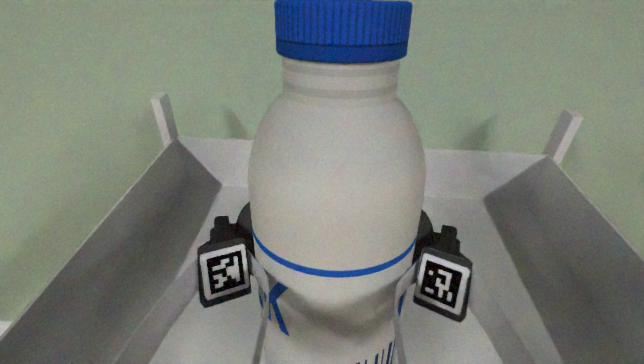

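Request:
move:
  joints: {"lift_m":0.88}
  blocking: false
  cameras: []

Request:
wait:
  seconds: 3
  cameras: []

Request:
move:
  joints: {"arm_m":0.0}
  speeds: {"arm_m":0.2}
  blocking: false
  cameras: []

Request:
wait:
  seconds: 6
  cameras: ["wrist_camera"]

Request:
move:
  base: {"rotate_rad":0.745}
  joints: {"lift_m":1.06,"head_tilt_rad":-0.3}
  blocking: false
  cameras: []

Request:
wait:
  seconds: 6
  cameras: []

Request:
move:
  base: {"translate_m":1.3}
  blocking: false
  cameras: []

Request:
wait:
  seconds: 10
  cameras: []

Request:
wait:
  seconds: 8
  cameras: ["wrist_camera","head_camera"]

Scene clock: 114.03 s.
move: moving
base_odometry: x=-0.196 y=-1.051 heading=-0.352
turned_by_wheels: +0.000
turned_by_imu: -0.001
base_tilt: forward=+1.4 right=-0.2
lidar_m: 2.24 1.85 2.68 2.29 2.69 2.27 2.19 1.62 0.78 0.75 1.22 1.27
head_depth_mm: 977 1058 1145 1255 1337 337 298 / 979 1053 1146 1212 459 1012 1256 / 984 1053 1146 634 901 1149 1250 / 977 1057 1145 1205 905 1155 1224 / 981 1056 1141 1234 1052 1157 1189 / 978 1056 1141 1254 1365 1512 1368 / 976 1054 1142 1252 1378 1531 1372
base_status: not commanded
joint_positions: lift_m=+0.815 arm_m=+0.485 wrist_yaw_rad=+0.002 wrist_pitch_rad=-0.410 wrist_roll_rad=+0.000 gripper_m=+0.050 head_pan_rad=-1.570 head_tilt_rad=-0.500
joint_status: lift_m moving
measured_speeds: translate_m=+0.000 rotate_rad=+0.000 lift_m=+0.097 arm_m=+0.000 wrist_yaw_rad=+0.000 wrist_pitch_rad=+0.000 wrist_roll_rad=+0.000 head_pan_rad=+0.000 head_tilt_rad=+0.000
motor_effort: left_wheel=+4.8(5.0) right_wheel=+2.3(3.0) lift_m=+39.1(43.9) arm_m=+21.3(23.1) wrist_yaw_rad=-2.0(2.1) wrist_pitch_rad=+11.5(11.9) wrist_roll_rad=-0.1(0.3) gripper_m=-8.4(9.1) head_pan_rad=+2.9(2.9) head_tilt_rad=-1.9(2.1)
hand_pose: x=-0.0212 y=-0.8554 z=+0.8298 quat_wxyz=(+0.693, +0.145, -0.692, -0.144)
wrist_depth_mm: 433 426 417 91 387 391 381 / 473 463 456 97 422 423 415 / 528 505 496 100 450 460 444 / 587 552 414 101 410 408 490 / 676 357 140 107 118 402 523 / 746 295 133 116 129 347 316 / 244 94 289 129 285 295 288

Scene clock: 115.20 s.
earlier move: done
base_odometry: x=-0.196 y=-1.051 heading=-0.352
turned_by_wheels: +0.000
turned_by_imu: +0.000
base_tilt: forward=+1.4 right=-0.2
lidar_m: 2.24 1.85 2.68 2.28 2.70 2.26 2.19 1.62 0.79 0.75 1.22 1.28
head_depth_mm: 976 1058 1147 1238 322 958 1327 / 979 1058 1143 487 895 1146 1251 / 980 1056 1114 609 1046 1153 1254 / 980 1055 1141 697 1008 1152 1224 / 976 1054 1138 1231 1052 1156 1189 / 979 1052 1146 1249 1360 1508 1367 / 978 1057 1140 1253 1380 1527 1367
base_status: not commanded
joint_positions: lift_m=+0.880 arm_m=+0.485 wrist_yaw_rad=+0.002 wrist_pitch_rad=-0.410 wrist_roll_rad=+0.000 gripper_m=+0.050 head_pan_rad=-1.570 head_tilt_rad=-0.500
joint_status: all done
measured_speeds: all 0
motor_effort: left_wheel=+4.5(5.1) right_wheel=+1.9(3.0) lift_m=+38.7(43.9) arm_m=+21.0(23.1) wrist_yaw_rad=-1.7(2.1) wrist_pitch_rad=+11.2(12.0) wrist_roll_rad=-0.2(0.5) gripper_m=-8.0(9.5) head_pan_rad=+1.3(2.9) head_tilt_rad=-1.8(2.5)
hand_pose: x=-0.0212 y=-0.8554 z=+0.8945 quat_wxyz=(+0.693, +0.145, -0.692, -0.144)
wrist_depth_mm: 431 422 420 91 387 387 380 / 472 467 456 97 423 419 415 / 526 507 492 99 448 463 449 / 589 568 449 101 506 504 492 / 666 644 136 108 118 452 553 / 765 723 133 116 129 399 605 / 916 94 357 130 353 363 663
wait: 1.17 of 3 s (the move ended)

Scene clock: 115.70 s.
move: moving
base_odometry: x=-0.196 y=-1.051 heading=-0.352
turned_by_wheels: +0.000
turned_by_imu: +0.000
base_tilt: forward=+1.4 right=-0.1
lidar_m: 2.24 1.85 2.68 2.28 2.70 2.27 2.19 1.62 0.78 0.75 1.22 1.27
head_depth_mm: 983 1057 1142 1234 322 953 1322 / 979 1055 1138 488 894 1152 1250 / 974 1056 1117 595 1047 1150 1252 / 979 1057 1146 679 1014 1156 1221 / 983 1057 1139 1237 1055 1157 1192 / 976 1053 1140 1250 1355 1495 1368 / 975 1055 1145 1248 1384 1526 1378
base_status: not commanded
joint_positions: lift_m=+0.880 arm_m=+0.467 wrist_yaw_rad=+0.001 wrist_pitch_rad=-0.410 wrist_roll_rad=+0.000 gripper_m=+0.050 head_pan_rad=-1.570 head_tilt_rad=-0.500
joint_status: arm_m moving
measured_speeds: translate_m=+0.000 rotate_rad=+0.000 lift_m=+0.000 arm_m=-0.067 wrist_yaw_rad=+0.000 wrist_pitch_rad=+0.000 wrist_roll_rad=+0.000 head_pan_rad=+0.000 head_tilt_rad=+0.000
motor_effort: left_wheel=+4.9(5.0) right_wheel=+3.3(3.3) lift_m=+38.6(39.0) arm_m=-25.3(26.1) wrist_yaw_rad=-1.2(2.2) wrist_pitch_rad=+11.3(12.0) wrist_roll_rad=-0.1(0.3) gripper_m=-7.6(9.1) head_pan_rad=+1.5(2.7) head_tilt_rad=-1.4(2.1)
hand_pose: x=-0.0212 y=-0.8377 z=+0.8945 quat_wxyz=(+0.693, +0.145, -0.692, -0.144)
wrist_depth_mm: 447 439 429 90 398 403 393 / 492 477 468 97 435 434 427 / 542 530 511 99 461 478 463 / 602 595 447 101 515 516 511 / 689 661 136 107 119 462 575 / 810 733 133 116 129 400 624 / 929 94 356 130 351 361 687

Scene clock: 119.33 s.
earlier move: done
base_odometry: x=-0.196 y=-1.051 heading=-0.352
turned_by_wheels: +0.000
turned_by_imu: -0.001
base_tilt: forward=+1.3 right=-0.1
lidar_m: 2.24 1.85 2.67 2.29 2.70 2.27 2.19 1.62 0.78 0.75 1.22 1.27
head_depth_mm: 978 1054 1141 1247 1363 1510 1418 / 980 1054 1147 1238 1043 1149 1226 / 979 1055 1150 1214 1050 419 - / 974 1055 1143 1230 1052 420 436 / 978 1056 1147 1230 1055 1157 1143 / 980 1055 1143 1249 1355 1503 1365 / 976 1058 1142 1253 1370 1527 1372
base_status: not commanded
joint_positions: lift_m=+0.880 arm_m=+0.000 wrist_yaw_rad=+0.001 wrist_pitch_rad=-0.410 wrist_roll_rad=+0.000 gripper_m=+0.050 head_pan_rad=-1.570 head_tilt_rad=-0.500
joint_status: all done
measured_speeds: all 0
motor_effort: left_wheel=+4.7(5.0) right_wheel=+2.5(3.3) lift_m=+36.9(39.0) arm_m=-24.4(26.8) wrist_yaw_rad=-2.0(2.5) wrist_pitch_rad=+11.5(12.0) wrist_roll_rad=+0.1(0.5) gripper_m=-8.5(9.5) head_pan_rad=+1.9(3.3) head_tilt_rad=-1.5(2.1)
hand_pose: x=-0.0212 y=-0.3704 z=+0.8945 quat_wxyz=(+0.693, +0.145, -0.692, -0.144)
wrist_depth_mm: 925 883 886 90 815 815 789 / - 962 965 97 867 897 859 / - - - 99 562 940 956 / - - 116 101 111 - - / - - 136 107 118 - - / - - 133 116 129 - - / - - - 130 834 - -
wait: 3.63 of 6 s (the move ended)
wrist_camera: T_world_to_cam=[[-0.998104, -0.0609468, 0.00861594, -0.0475394], [-0.0424122, 0.579516, -0.813856, 0.972024], [0.0446088, -0.812679, -0.581002, 0.388655], [0, 0, 0, 1]] pos_world=[-0.023561, -0.250349, 1.01731]

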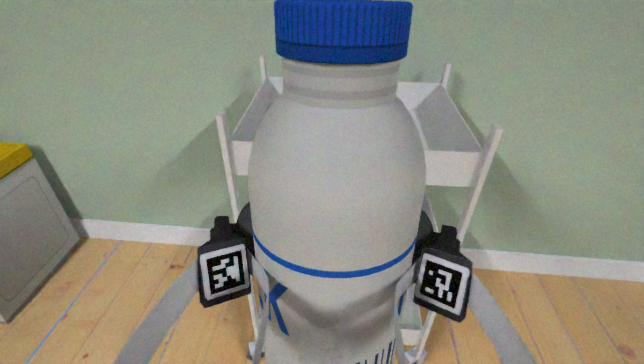

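Scene clock: 119.83 s.
move: moving
base_odometry: x=-0.196 y=-1.051 heading=-0.257
turned_by_wheels: +0.095
turned_by_imu: +0.096
base_tilt: forward=+1.2 right=+0.0
lidar_m: 1.85 2.05 2.63 2.29 2.52 2.23 2.19 1.51 0.77 0.75 1.26 1.27
head_depth_mm: 998 1035 1084 1141 1187 1024 1057 / 1000 1050 1096 1147 1198 1038 1058 / 1012 1052 1107 1161 1211 1040 374 / 1016 1064 1113 1170 1224 1043 391 / 1025 1075 1127 1176 1243 1145 1060 / 1034 1084 1141 1193 1255 1323 1408 / 1048 1098 1150 1205 1269 1342 1419
base_status: rotate_rad moving
joint_positions: lift_m=+0.905 arm_m=+0.000 wrist_yaw_rad=+0.001 wrist_pitch_rad=-0.410 wrist_roll_rad=+0.000 gripper_m=+0.050 head_pan_rad=-1.570 head_tilt_rad=-0.302
joint_status: lift_m moving; head_tilt_rad moving
measured_speeds: translate_m=+0.000 rotate_rad=+0.370 lift_m=+0.097 arm_m=+0.000 wrist_yaw_rad=+0.000 wrist_pitch_rad=+0.000 wrist_roll_rad=+0.000 head_pan_rad=+0.000 head_tilt_rad=+0.000
motor_effort: left_wheel=-10.9(10.9) right_wheel=+12.2(12.4) lift_m=+38.2(44.8) arm_m=-24.5(24.9) wrist_yaw_rad=-1.3(1.9) wrist_pitch_rad=+11.5(12.2) wrist_roll_rad=+0.0(0.2) gripper_m=-7.8(9.1) head_pan_rad=+1.4(2.9) head_tilt_rad=+7.0(7.0)
hand_pose: x=-0.0214 y=-0.3704 z=+0.9197 quat_wxyz=(+0.693, +0.144, -0.692, -0.144)
wrist_depth_mm: 973 942 920 90 796 796 767 / - - - 97 861 856 820 / - - - 99 109 887 881 / - - 116 101 109 684 987 / - - 136 107 115 - - / - - 133 116 130 - - / - - - 130 144 - -

Scene clock: 121.80 s.
earlier move: done
base_odometry: x=-0.196 y=-1.051 heading=+0.392
turned_by_wheels: +0.649
turned_by_imu: +0.656
base_tilt: forward=+1.4 right=-0.2
lidar_m: 2.26 2.59 2.28 2.59 2.19 2.19 1.39 0.76 0.75 1.27 1.49 1.85
head_depth_mm: 1104 1145 1189 1245 - - - / 1180 1237 1281 1335 - - - / 1283 1345 1395 1466 - - - / 1396 1469 1534 1617 1736 335 - / 1541 1635 1708 1806 1848 1445 1493 / 1715 1804 1922 2031 2161 1553 1565 / 1933 2044 2174 2341 2461 2051 1640
base_status: done
joint_positions: lift_m=+1.060 arm_m=+0.000 wrist_yaw_rad=+0.001 wrist_pitch_rad=-0.410 wrist_roll_rad=+0.000 gripper_m=+0.050 head_pan_rad=-1.570 head_tilt_rad=-0.300
joint_status: all done
measured_speeds: all 0
motor_effort: left_wheel=-7.5(11.2) right_wheel=+8.7(13.2) lift_m=+38.8(44.8) arm_m=-23.8(25.0) wrist_yaw_rad=-0.3(1.9) wrist_pitch_rad=+11.1(12.2) wrist_roll_rad=-0.2(0.3) gripper_m=-8.7(9.5) head_pan_rad=+2.1(2.9) head_tilt_rad=+5.9(7.0)
hand_pose: x=-0.0214 y=-0.3704 z=+1.0745 quat_wxyz=(+0.693, +0.144, -0.692, -0.144)
wrist_depth_mm: - - - 90 971 865 723 / - - - 97 - 910 757 / - - - 99 - 955 802 / - - 114 101 - - 829 / - - 136 107 118 - 731 / - - 132 116 129 - 649 / - - - 130 - 750 -
wait: 1.97 of 6 s (the move ended)

Scene clock: 122.30 s.
move: moving
base_odometry: x=-0.182 y=-1.046 heading=+0.392
turned_by_wheels: +0.000
turned_by_imu: +0.000
base_tilt: forward=+2.1 right=-0.6
lidar_m: 2.25 2.59 2.28 2.58 2.21 2.20 1.39 0.77 0.76 1.27 1.51 1.84
head_depth_mm: 1114 1153 1196 1248 - - - / 1191 1240 1289 1339 - - - / 1298 1349 1408 1470 - - - / 1413 1483 1553 1634 1747 334 - / 1545 1636 1724 1809 1861 1443 1485 / 1709 1831 1926 2064 2189 1562 1579 / 1935 2071 2211 2337 2476 2056 1635
base_status: translate_m moving
joint_positions: lift_m=+1.060 arm_m=+0.000 wrist_yaw_rad=+0.000 wrist_pitch_rad=-0.410 wrist_roll_rad=+0.000 gripper_m=+0.050 head_pan_rad=-1.570 head_tilt_rad=-0.300
joint_status: not commanded
measured_speeds: translate_m=+0.058 rotate_rad=+0.000 lift_m=+0.000 arm_m=+0.000 wrist_yaw_rad=+0.000 wrist_pitch_rad=+0.000 wrist_roll_rad=+0.000 head_pan_rad=+0.000 head_tilt_rad=+0.000
motor_effort: left_wheel=+3.4(4.7) right_wheel=+12.0(12.0) lift_m=+38.9(39.0) arm_m=-24.8(24.8) wrist_yaw_rad=-0.8(1.3) wrist_pitch_rad=+11.8(12.0) wrist_roll_rad=-0.1(0.4) gripper_m=-8.9(9.2) head_pan_rad=+1.5(2.8) head_tilt_rad=+6.1(6.1)
hand_pose: x=-0.0214 y=-0.3704 z=+1.0745 quat_wxyz=(+0.693, +0.144, -0.692, -0.144)
wrist_depth_mm: - - - 90 989 879 743 / - - - 97 - 918 786 / - - - 99 - 963 796 / - - 114 101 - - 850 / - - 136 107 118 - 755 / - - 133 116 129 - 651 / - - - 130 146 794 -

Scene clock: 132.30 s.
earlier move: moving
base_odometry: x=+0.736 y=-0.666 heading=+0.392
turned_by_wheels: +0.000
turned_by_imu: -0.002
base_tilt: forward=+1.5 right=+0.0
lidar_m: 1.31 1.89 1.81 1.80 2.93 2.93 1.71 1.54 1.50 1.77 1.01 1.16
head_depth_mm: 1786 1837 1909 2014 - - - / 1903 1967 2066 2153 - - - / 2073 2147 2249 2345 - - - / 1958 2048 2163 2238 2221 335 - / 1782 1853 1911 1982 2072 2042 1640 / 1618 1683 1731 1790 1857 1895 1641 / 1490 1539 1586 1633 1694 1749 1636
base_status: translate_m moving
joint_positions: lift_m=+1.060 arm_m=+0.000 wrist_yaw_rad=+0.000 wrist_pitch_rad=-0.410 wrist_roll_rad=+0.000 gripper_m=+0.050 head_pan_rad=-1.570 head_tilt_rad=-0.300
joint_status: not commanded
measured_speeds: translate_m=+0.100 rotate_rad=+0.000 lift_m=+0.000 arm_m=+0.000 wrist_yaw_rad=+0.000 wrist_pitch_rad=+0.000 wrist_roll_rad=+0.000 head_pan_rad=+0.000 head_tilt_rad=+0.000
motor_effort: left_wheel=+1.1(6.5) right_wheel=+11.3(14.0) lift_m=+38.7(39.5) arm_m=-24.0(25.5) wrist_yaw_rad=-0.8(1.6) wrist_pitch_rad=+11.4(12.3) wrist_roll_rad=+0.1(0.5) gripper_m=-7.8(9.5) head_pan_rad=+0.9(2.8) head_tilt_rad=+6.0(6.8)
hand_pose: x=-0.0214 y=-0.3704 z=+1.0745 quat_wxyz=(+0.693, +0.144, -0.692, -0.144)
wrist_depth_mm: - - - 90 - - - / - - - 97 - - - / - - - 99 - - - / - - 114 101 - - - / - - 136 108 118 - - / - - 133 116 129 - - / - - - 130 - - -
wait: 10.00 s; no rest

Scene clock: 135.93 s.
earlier move: done
base_odometry: x=+1.005 y=-0.555 heading=+0.392
turned_by_wheels: +0.000
turned_by_imu: -0.001
base_tilt: forward=+1.4 right=-0.3
lidar_m: 1.02 1.69 1.69 1.75 2.64 3.14 1.95 1.81 1.68 1.52 0.83 0.99
head_depth_mm: 1964 2044 2131 2215 - - - / 2077 2170 2246 2348 - - - / 1885 1985 2050 2130 - - - / 1674 1757 1827 1900 1909 335 - / 1516 1568 1636 1687 1775 1809 1631 / 1391 1431 1483 1529 1592 1657 1630 / 1277 1325 1352 1404 1448 1498 1528
base_status: done
joint_positions: lift_m=+1.060 arm_m=+0.000 wrist_yaw_rad=+0.000 wrist_pitch_rad=-0.410 wrist_roll_rad=+0.000 gripper_m=+0.050 head_pan_rad=-1.570 head_tilt_rad=-0.300
joint_status: not commanded
measured_speeds: all 0
motor_effort: left_wheel=-2.3(6.5) right_wheel=+8.6(14.0) lift_m=+38.8(39.5) arm_m=-23.8(25.5) wrist_yaw_rad=-1.0(1.6) wrist_pitch_rad=+11.4(12.3) wrist_roll_rad=+0.3(0.5) gripper_m=-7.9(9.6) head_pan_rad=+1.6(2.8) head_tilt_rad=+6.3(6.8)
hand_pose: x=-0.0214 y=-0.3704 z=+1.0745 quat_wxyz=(+0.693, +0.144, -0.692, -0.144)
wrist_depth_mm: 487 - - 90 - - - / 514 - - 97 - - - / 546 - - 99 - - - / - - 114 101 - - - / 874 878 136 107 118 - - / 763 770 132 116 129 - - / 701 903 - 130 - - -
wait: 3.63 of 8 s (the move ended)
pictures: head_camera (sideways), wrist_camera
head_camera: T_world_to_cam=[[0.0145298, 0.244636, -0.969506, 1.27688], [0.999889, -0.0068676, 0.0132522, -0.0214713], [-0.00341622, -0.969591, -0.244708, 0.27662], [0, 0, 0, 1]] pos_world=[0.00386111, -0.0443099, 1.30592]
wrist_camera: T_world_to_cam=[[-0.99816, -0.0600093, 0.00867815, -0.0490307], [-0.041923, 0.579637, -0.813795, 1.11848], [0.0438051, -0.812662, -0.581087, 0.493328], [0, 0, 0, 1]] pos_world=[-0.0236607, -0.250347, 1.19731]

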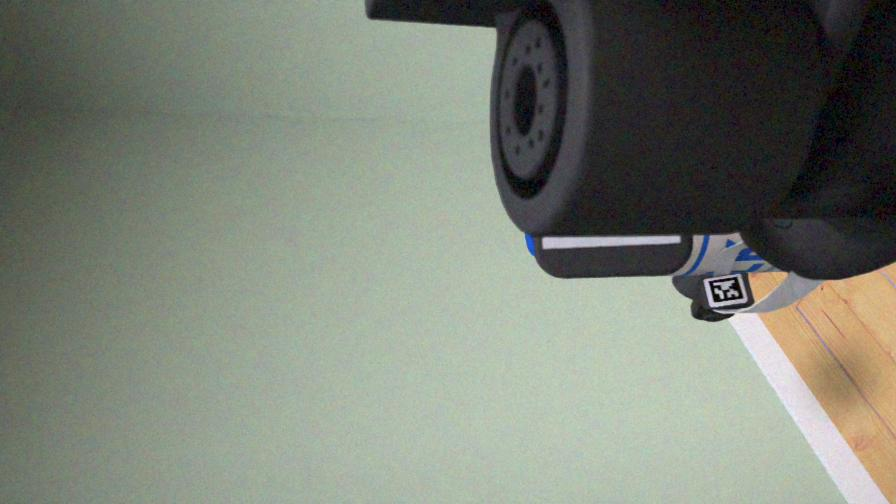

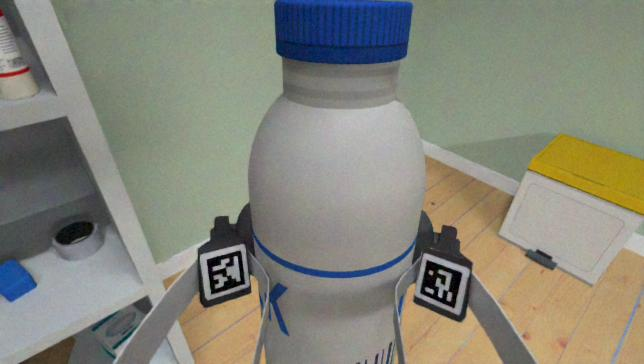

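Request:
move:
  base: {"translate_m":0.268}
  blocking: false
  cameras: []

Request:
wait:
  seconds: 6
  cameras: []

Request:
move:
  base: {"rotate_rad":0.828}
  blocking: false
  cameras: []

Request:
wait:
  seconds: 6

Scene clock: 136.70 s.
move: moving
base_odometry: x=+1.019 y=-0.549 heading=+0.392
turned_by_wheels: +0.000
turned_by_imu: +0.000
base_tilt: forward=+1.3 right=-0.4
lidar_m: 1.01 1.68 1.68 1.74 2.62 3.16 1.96 1.82 1.69 1.51 0.83 0.98
head_depth_mm: 1985 2048 2113 2248 - - - / 2078 2160 2254 2353 - - - / 1878 1956 2034 2122 - - - / 1668 1735 1804 1883 1883 335 - / 1509 1562 1614 1693 1762 1783 1633 / 1379 1428 1461 1532 1575 1634 1630 / 1267 1307 1344 1387 1435 1483 1513
base_status: translate_m moving
joint_positions: lift_m=+1.060 arm_m=+0.000 wrist_yaw_rad=+0.000 wrist_pitch_rad=-0.410 wrist_roll_rad=+0.000 gripper_m=+0.050 head_pan_rad=-1.570 head_tilt_rad=-0.300
joint_status: not commanded
measured_speeds: translate_m=+0.058 rotate_rad=+0.000 lift_m=+0.000 arm_m=+0.000 wrist_yaw_rad=+0.000 wrist_pitch_rad=+0.000 wrist_roll_rad=+0.000 head_pan_rad=+0.000 head_tilt_rad=+0.000
motor_effort: left_wheel=+2.9(4.6) right_wheel=+13.2(13.2) lift_m=+38.5(38.9) arm_m=-23.6(24.7) wrist_yaw_rad=-1.6(1.6) wrist_pitch_rad=+11.6(12.1) wrist_roll_rad=-0.3(0.3) gripper_m=-8.0(9.0) head_pan_rad=+0.4(2.1) head_tilt_rad=+5.9(6.2)
hand_pose: x=-0.0214 y=-0.3704 z=+1.0745 quat_wxyz=(+0.693, +0.144, -0.692, -0.144)
wrist_depth_mm: 480 - - 90 - - - / 520 - - 97 - - - / 520 - - 99 - - - / - - 114 101 - - - / 909 875 136 107 118 - - / 754 803 133 116 129 - - / 694 893 - 130 - - -

Scene clock: 140.00 s.
earlier move: done
base_odometry: x=+1.253 y=-0.452 heading=+0.392
turned_by_wheels: +0.000
turned_by_imu: -0.001
base_tilt: forward=+1.3 right=-0.3
lidar_m: 0.75 1.51 1.50 1.72 2.51 3.34 2.17 1.87 1.86 0.73 0.80 0.83
head_depth_mm: 2059 2166 2269 2412 - - - / 1810 1907 2007 2110 - - - / 1587 1662 1745 1818 - - - / 1408 1482 1547 1611 1612 335 - / 1285 1335 1385 1439 1489 1529 1583 / 622 649 678 708 734 801 869 / 655 675 751 761 703 949 940
base_status: done
joint_positions: lift_m=+1.060 arm_m=+0.000 wrist_yaw_rad=+0.000 wrist_pitch_rad=-0.410 wrist_roll_rad=+0.000 gripper_m=+0.050 head_pan_rad=-1.570 head_tilt_rad=-0.300
joint_status: not commanded
measured_speeds: all 0
motor_effort: left_wheel=+2.1(6.2) right_wheel=+5.3(13.9) lift_m=+38.5(38.9) arm_m=-24.4(25.6) wrist_yaw_rad=-0.6(1.6) wrist_pitch_rad=+11.1(12.7) wrist_roll_rad=+0.2(0.5) gripper_m=-7.9(9.5) head_pan_rad=+1.3(2.1) head_tilt_rad=+5.6(6.3)
hand_pose: x=-0.0214 y=-0.3704 z=+1.0745 quat_wxyz=(+0.693, +0.144, -0.692, -0.144)
wrist_depth_mm: 544 725 - 90 - - - / 539 548 - 97 - - - / 432 460 486 99 - - - / 766 951 112 101 - - - / 826 901 136 108 118 - - / 789 764 132 116 129 - - / 649 645 701 130 146 - -
wait: 3.30 of 6 s (the move ended)

Scene clock: 140.50 s.
move: moving
base_odometry: x=+1.253 y=-0.452 heading=+0.488
turned_by_wheels: +0.096
turned_by_imu: +0.096
base_tilt: forward=+1.6 right=-0.2
lidar_m: 0.76 1.50 1.51 1.75 2.72 3.36 2.06 1.86 1.86 0.73 0.80 0.75
head_depth_mm: 1772 1866 1990 2043 - - - / 1586 1658 1762 1842 - - - / 1433 1503 1569 1641 - - - / 1301 1353 1417 1477 1489 335 - / 631 659 691 723 754 797 854 / 669 679 758 711 713 948 937 / 769 775 909 987 749 1122 942
base_status: rotate_rad moving
joint_positions: lift_m=+1.060 arm_m=+0.000 wrist_yaw_rad=+0.000 wrist_pitch_rad=-0.410 wrist_roll_rad=+0.000 gripper_m=+0.050 head_pan_rad=-1.570 head_tilt_rad=-0.300
joint_status: not commanded
measured_speeds: translate_m=+0.000 rotate_rad=+0.370 lift_m=+0.000 arm_m=+0.000 wrist_yaw_rad=+0.000 wrist_pitch_rad=+0.000 wrist_roll_rad=+0.000 head_pan_rad=+0.000 head_tilt_rad=+0.000
motor_effort: left_wheel=-10.2(11.7) right_wheel=+12.5(13.3) lift_m=+38.5(38.7) arm_m=-24.1(24.6) wrist_yaw_rad=-0.3(1.3) wrist_pitch_rad=+10.9(12.0) wrist_roll_rad=-0.1(0.3) gripper_m=-8.2(8.8) head_pan_rad=+2.0(2.4) head_tilt_rad=+5.8(6.1)
hand_pose: x=-0.0214 y=-0.3704 z=+1.0745 quat_wxyz=(+0.692, +0.144, -0.692, -0.144)
wrist_depth_mm: 495 577 - 90 - - - / 509 587 554 97 - - - / 393 441 463 99 - - - / 392 840 116 101 - - - / 836 924 136 107 118 - - / 770 777 133 116 129 - - / 675 646 704 130 - - -

Scene clock: 142.43 s.
earlier move: done
base_odometry: x=+1.253 y=-0.452 heading=+1.220
turned_by_wheels: +0.732
turned_by_imu: +0.742
base_tilt: forward=+1.4 right=-0.2
lidar_m: 1.50 1.57 1.75 3.33 3.15 2.07 1.86 1.53 0.73 0.80 0.75 1.55
head_depth_mm: 631 853 988 857 - - - / 620 839 992 629 - - - / 615 827 999 1034 - - - / 910 813 1005 1043 843 334 - / 909 801 1008 1045 690 1157 964 / 918 788 1011 1039 662 1165 966 / 923 777 1010 1044 670 1121 944
base_status: done
joint_positions: lift_m=+1.060 arm_m=+0.000 wrist_yaw_rad=+0.000 wrist_pitch_rad=-0.410 wrist_roll_rad=+0.000 gripper_m=+0.050 head_pan_rad=-1.570 head_tilt_rad=-0.300
joint_status: not commanded
measured_speeds: all 0
motor_effort: left_wheel=-8.2(12.0) right_wheel=+7.3(13.3) lift_m=+38.5(38.7) arm_m=-24.7(25.4) wrist_yaw_rad=-0.7(1.3) wrist_pitch_rad=+11.3(12.1) wrist_roll_rad=-0.1(0.5) gripper_m=-7.9(9.3) head_pan_rad=+0.9(2.4) head_tilt_rad=+5.7(6.3)
hand_pose: x=-0.0214 y=-0.3704 z=+1.0745 quat_wxyz=(+0.692, +0.144, -0.692, -0.144)
wrist_depth_mm: 489 402 399 90 367 527 - / 493 516 450 97 392 558 578 / 454 447 439 99 401 454 457 / 543 - 113 101 404 399 390 / - - 136 107 119 961 - / - - 133 116 129 768 - / - 94 696 130 657 672 -
wait: 1.93 of 6 s (the move ended)
pictures: head_camera (sideways), nav_camera (sideways), wrist_camera
head_camera: T_world_to_cam=[[0.0145298, 0.244636, -0.969506, 1.27688], [0.999889, -0.0068676, 0.0132522, -0.0214713], [-0.00341622, -0.969591, -0.244708, 0.27662], [0, 0, 0, 1]] pos_world=[0.00386111, -0.0443099, 1.30592]
nav_camera: T_world_to_cam=[[0.0463674, -0.252907, 0.966379, -1.21534], [-0.998087, -0.0513459, 0.0344512, 0.0102935], [0.0409066, -0.966127, -0.254804, 0.292539], [0, 0, 0, 1]] pos_world=[0.054659, -0.0242091, 1.24866]
wrist_camera: T_world_to_cam=[[-0.998169, -0.0598701, 0.00865571, -0.0489692], [-0.0418241, 0.579646, -0.813794, 1.11848], [0.0437047, -0.812666, -0.581089, 0.493328], [0, 0, 0, 1]] pos_world=[-0.0236607, -0.250347, 1.19731]

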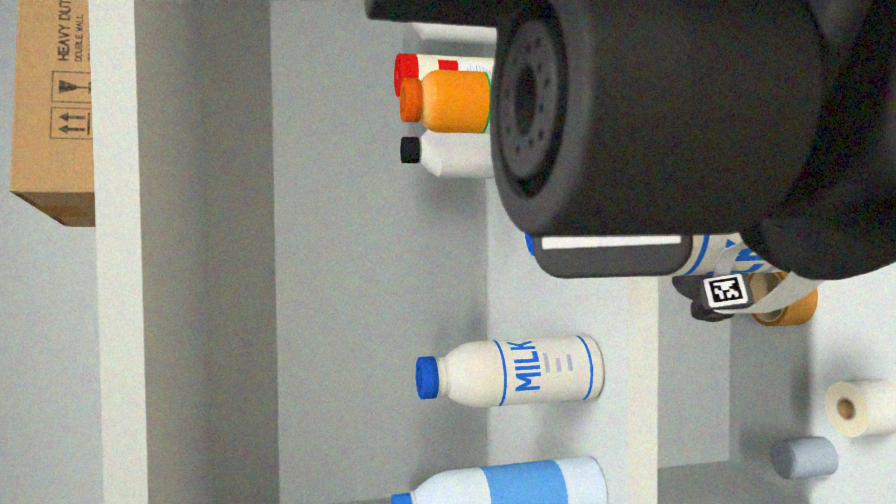

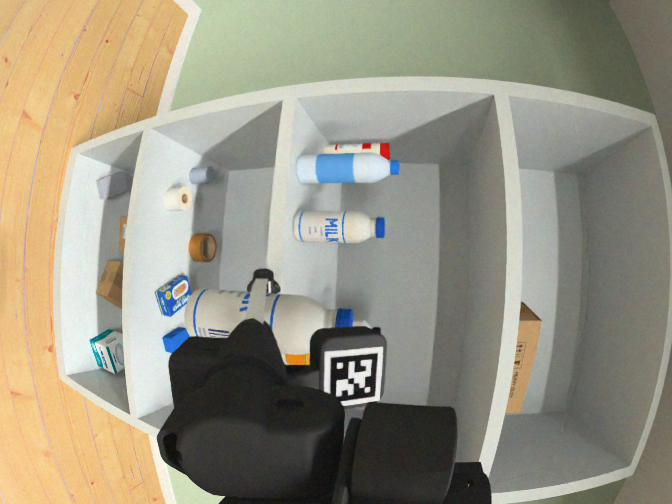

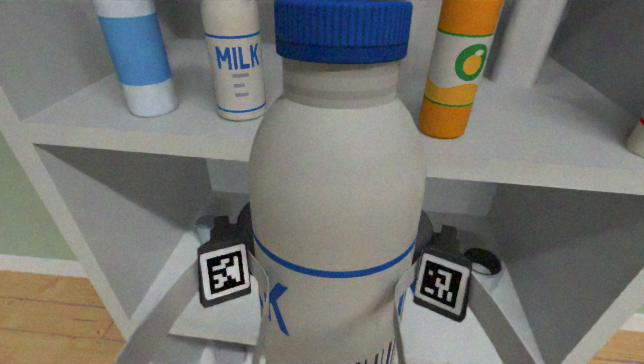

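Request:
move:
  joints: {"lift_m":1.085,"arm_m":0.2}
  blocking: false
  cameras: []

Request:
wait:
  seconds: 5
  cameras: ["wrist_camera","nav_camera"]

Scene clock: 143.40 s.
move: moving
base_odometry: x=+1.253 y=-0.452 heading=+1.220
turned_by_wheels: +0.000
turned_by_imu: +0.000
base_tilt: forward=+1.5 right=-0.2
lidar_m: 1.50 1.57 1.74 3.32 3.15 2.06 1.86 1.53 0.74 0.80 0.75 1.55
head_depth_mm: 633 853 991 - - - - / 621 840 993 - - - - / 615 825 1001 - - - - / 911 814 1004 1037 656 344 902 / 907 800 1008 1048 691 1152 964 / 921 790 1015 1035 663 1162 967 / 928 781 1016 1044 667 1117 949
base_status: not commanded
joint_positions: lift_m=+1.081 arm_m=+0.018 wrist_yaw_rad=+0.000 wrist_pitch_rad=-0.411 wrist_roll_rad=+0.000 gripper_m=+0.050 head_pan_rad=-1.570 head_tilt_rad=-0.300
joint_status: lift_m moving; arm_m moving
measured_speeds: translate_m=+0.000 rotate_rad=+0.000 lift_m=+0.044 arm_m=+0.068 wrist_yaw_rad=+0.000 wrist_pitch_rad=+0.000 wrist_roll_rad=+0.000 head_pan_rad=+0.000 head_tilt_rad=+0.000
motor_effort: left_wheel=-8.1(8.5) right_wheel=+7.3(7.8) lift_m=+34.9(42.2) arm_m=+26.2(26.9) wrist_yaw_rad=-0.7(1.3) wrist_pitch_rad=+11.5(12.1) wrist_roll_rad=-0.2(0.3) gripper_m=-7.8(8.7) head_pan_rad=+1.6(2.1) head_tilt_rad=+5.6(6.3)
hand_pose: x=-0.0214 y=-0.3879 z=+1.0950 quat_wxyz=(+0.692, +0.145, -0.692, -0.145)
wrist_depth_mm: 477 391 387 90 353 505 - / 494 573 420 96 381 562 610 / 466 451 453 99 384 489 495 / 514 445 113 100 402 405 394 / - - 136 107 118 930 - / - - 133 116 129 769 - / - 94 697 130 678 705 -

Scene clock: 145.60 s.
earlier move: done
base_odometry: x=+1.253 y=-0.452 heading=+1.220
turned_by_wheels: +0.000
turned_by_imu: -0.001
base_tilt: forward=+1.4 right=-0.2
lidar_m: 1.51 1.57 1.75 3.33 3.14 2.06 1.86 1.53 0.73 0.80 0.75 1.55
head_depth_mm: 633 855 970 841 726 1138 930 / 623 842 - - 652 1148 926 / 616 827 980 287 344 1152 908 / 906 814 994 384 517 1152 966 / 909 801 1010 1047 689 1158 963 / 918 794 1012 1037 661 1159 968 / 924 781 1019 1046 666 1120 948
base_status: not commanded
joint_positions: lift_m=+1.085 arm_m=+0.200 wrist_yaw_rad=+0.000 wrist_pitch_rad=-0.411 wrist_roll_rad=+0.000 gripper_m=+0.050 head_pan_rad=-1.570 head_tilt_rad=-0.300
joint_status: all done
measured_speeds: all 0
motor_effort: left_wheel=-8.2(8.7) right_wheel=+6.9(7.8) lift_m=+38.3(43.6) arm_m=+24.4(26.9) wrist_yaw_rad=-0.4(1.4) wrist_pitch_rad=+11.7(12.3) wrist_roll_rad=+0.0(0.3) gripper_m=-8.1(9.8) head_pan_rad=+0.4(2.2) head_tilt_rad=+5.5(6.3)
hand_pose: x=-0.0214 y=-0.5702 z=+1.0992 quat_wxyz=(+0.692, +0.145, -0.692, -0.145)
wrist_depth_mm: 409 227 591 90 327 515 182 / 428 234 619 97 336 205 186 / 290 249 266 99 356 213 208 / 298 288 273 101 382 232 385 / 310 310 141 107 118 257 331 / 301 288 133 116 129 272 283 / 497 94 631 130 264 255 253
wait: 2.20 of 5 s (the move ended)
pictures: nav_camera (sideways), wrist_camera
nav_camera: T_world_to_cam=[[0.0463674, -0.252907, 0.966379, -1.21534], [-0.998087, -0.0513459, 0.0344512, 0.0102935], [0.0409066, -0.966127, -0.254804, 0.292539], [0, 0, 0, 1]] pos_world=[0.054659, -0.0242091, 1.24866]
wrist_camera: T_world_to_cam=[[-0.998169, -0.0598789, 0.00858352, -0.0610737], [-0.0418203, 0.580574, -0.813133, 1.25421], [0.0437062, -0.812003, -0.582015, 0.346635], [0, 0, 0, 1]] pos_world=[-0.0236607, -0.450348, 1.22211]

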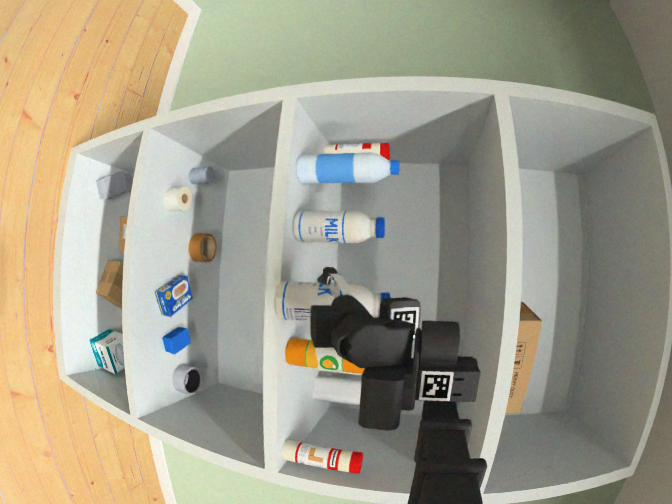

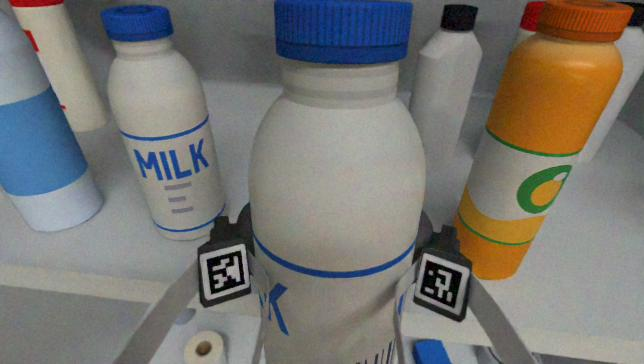

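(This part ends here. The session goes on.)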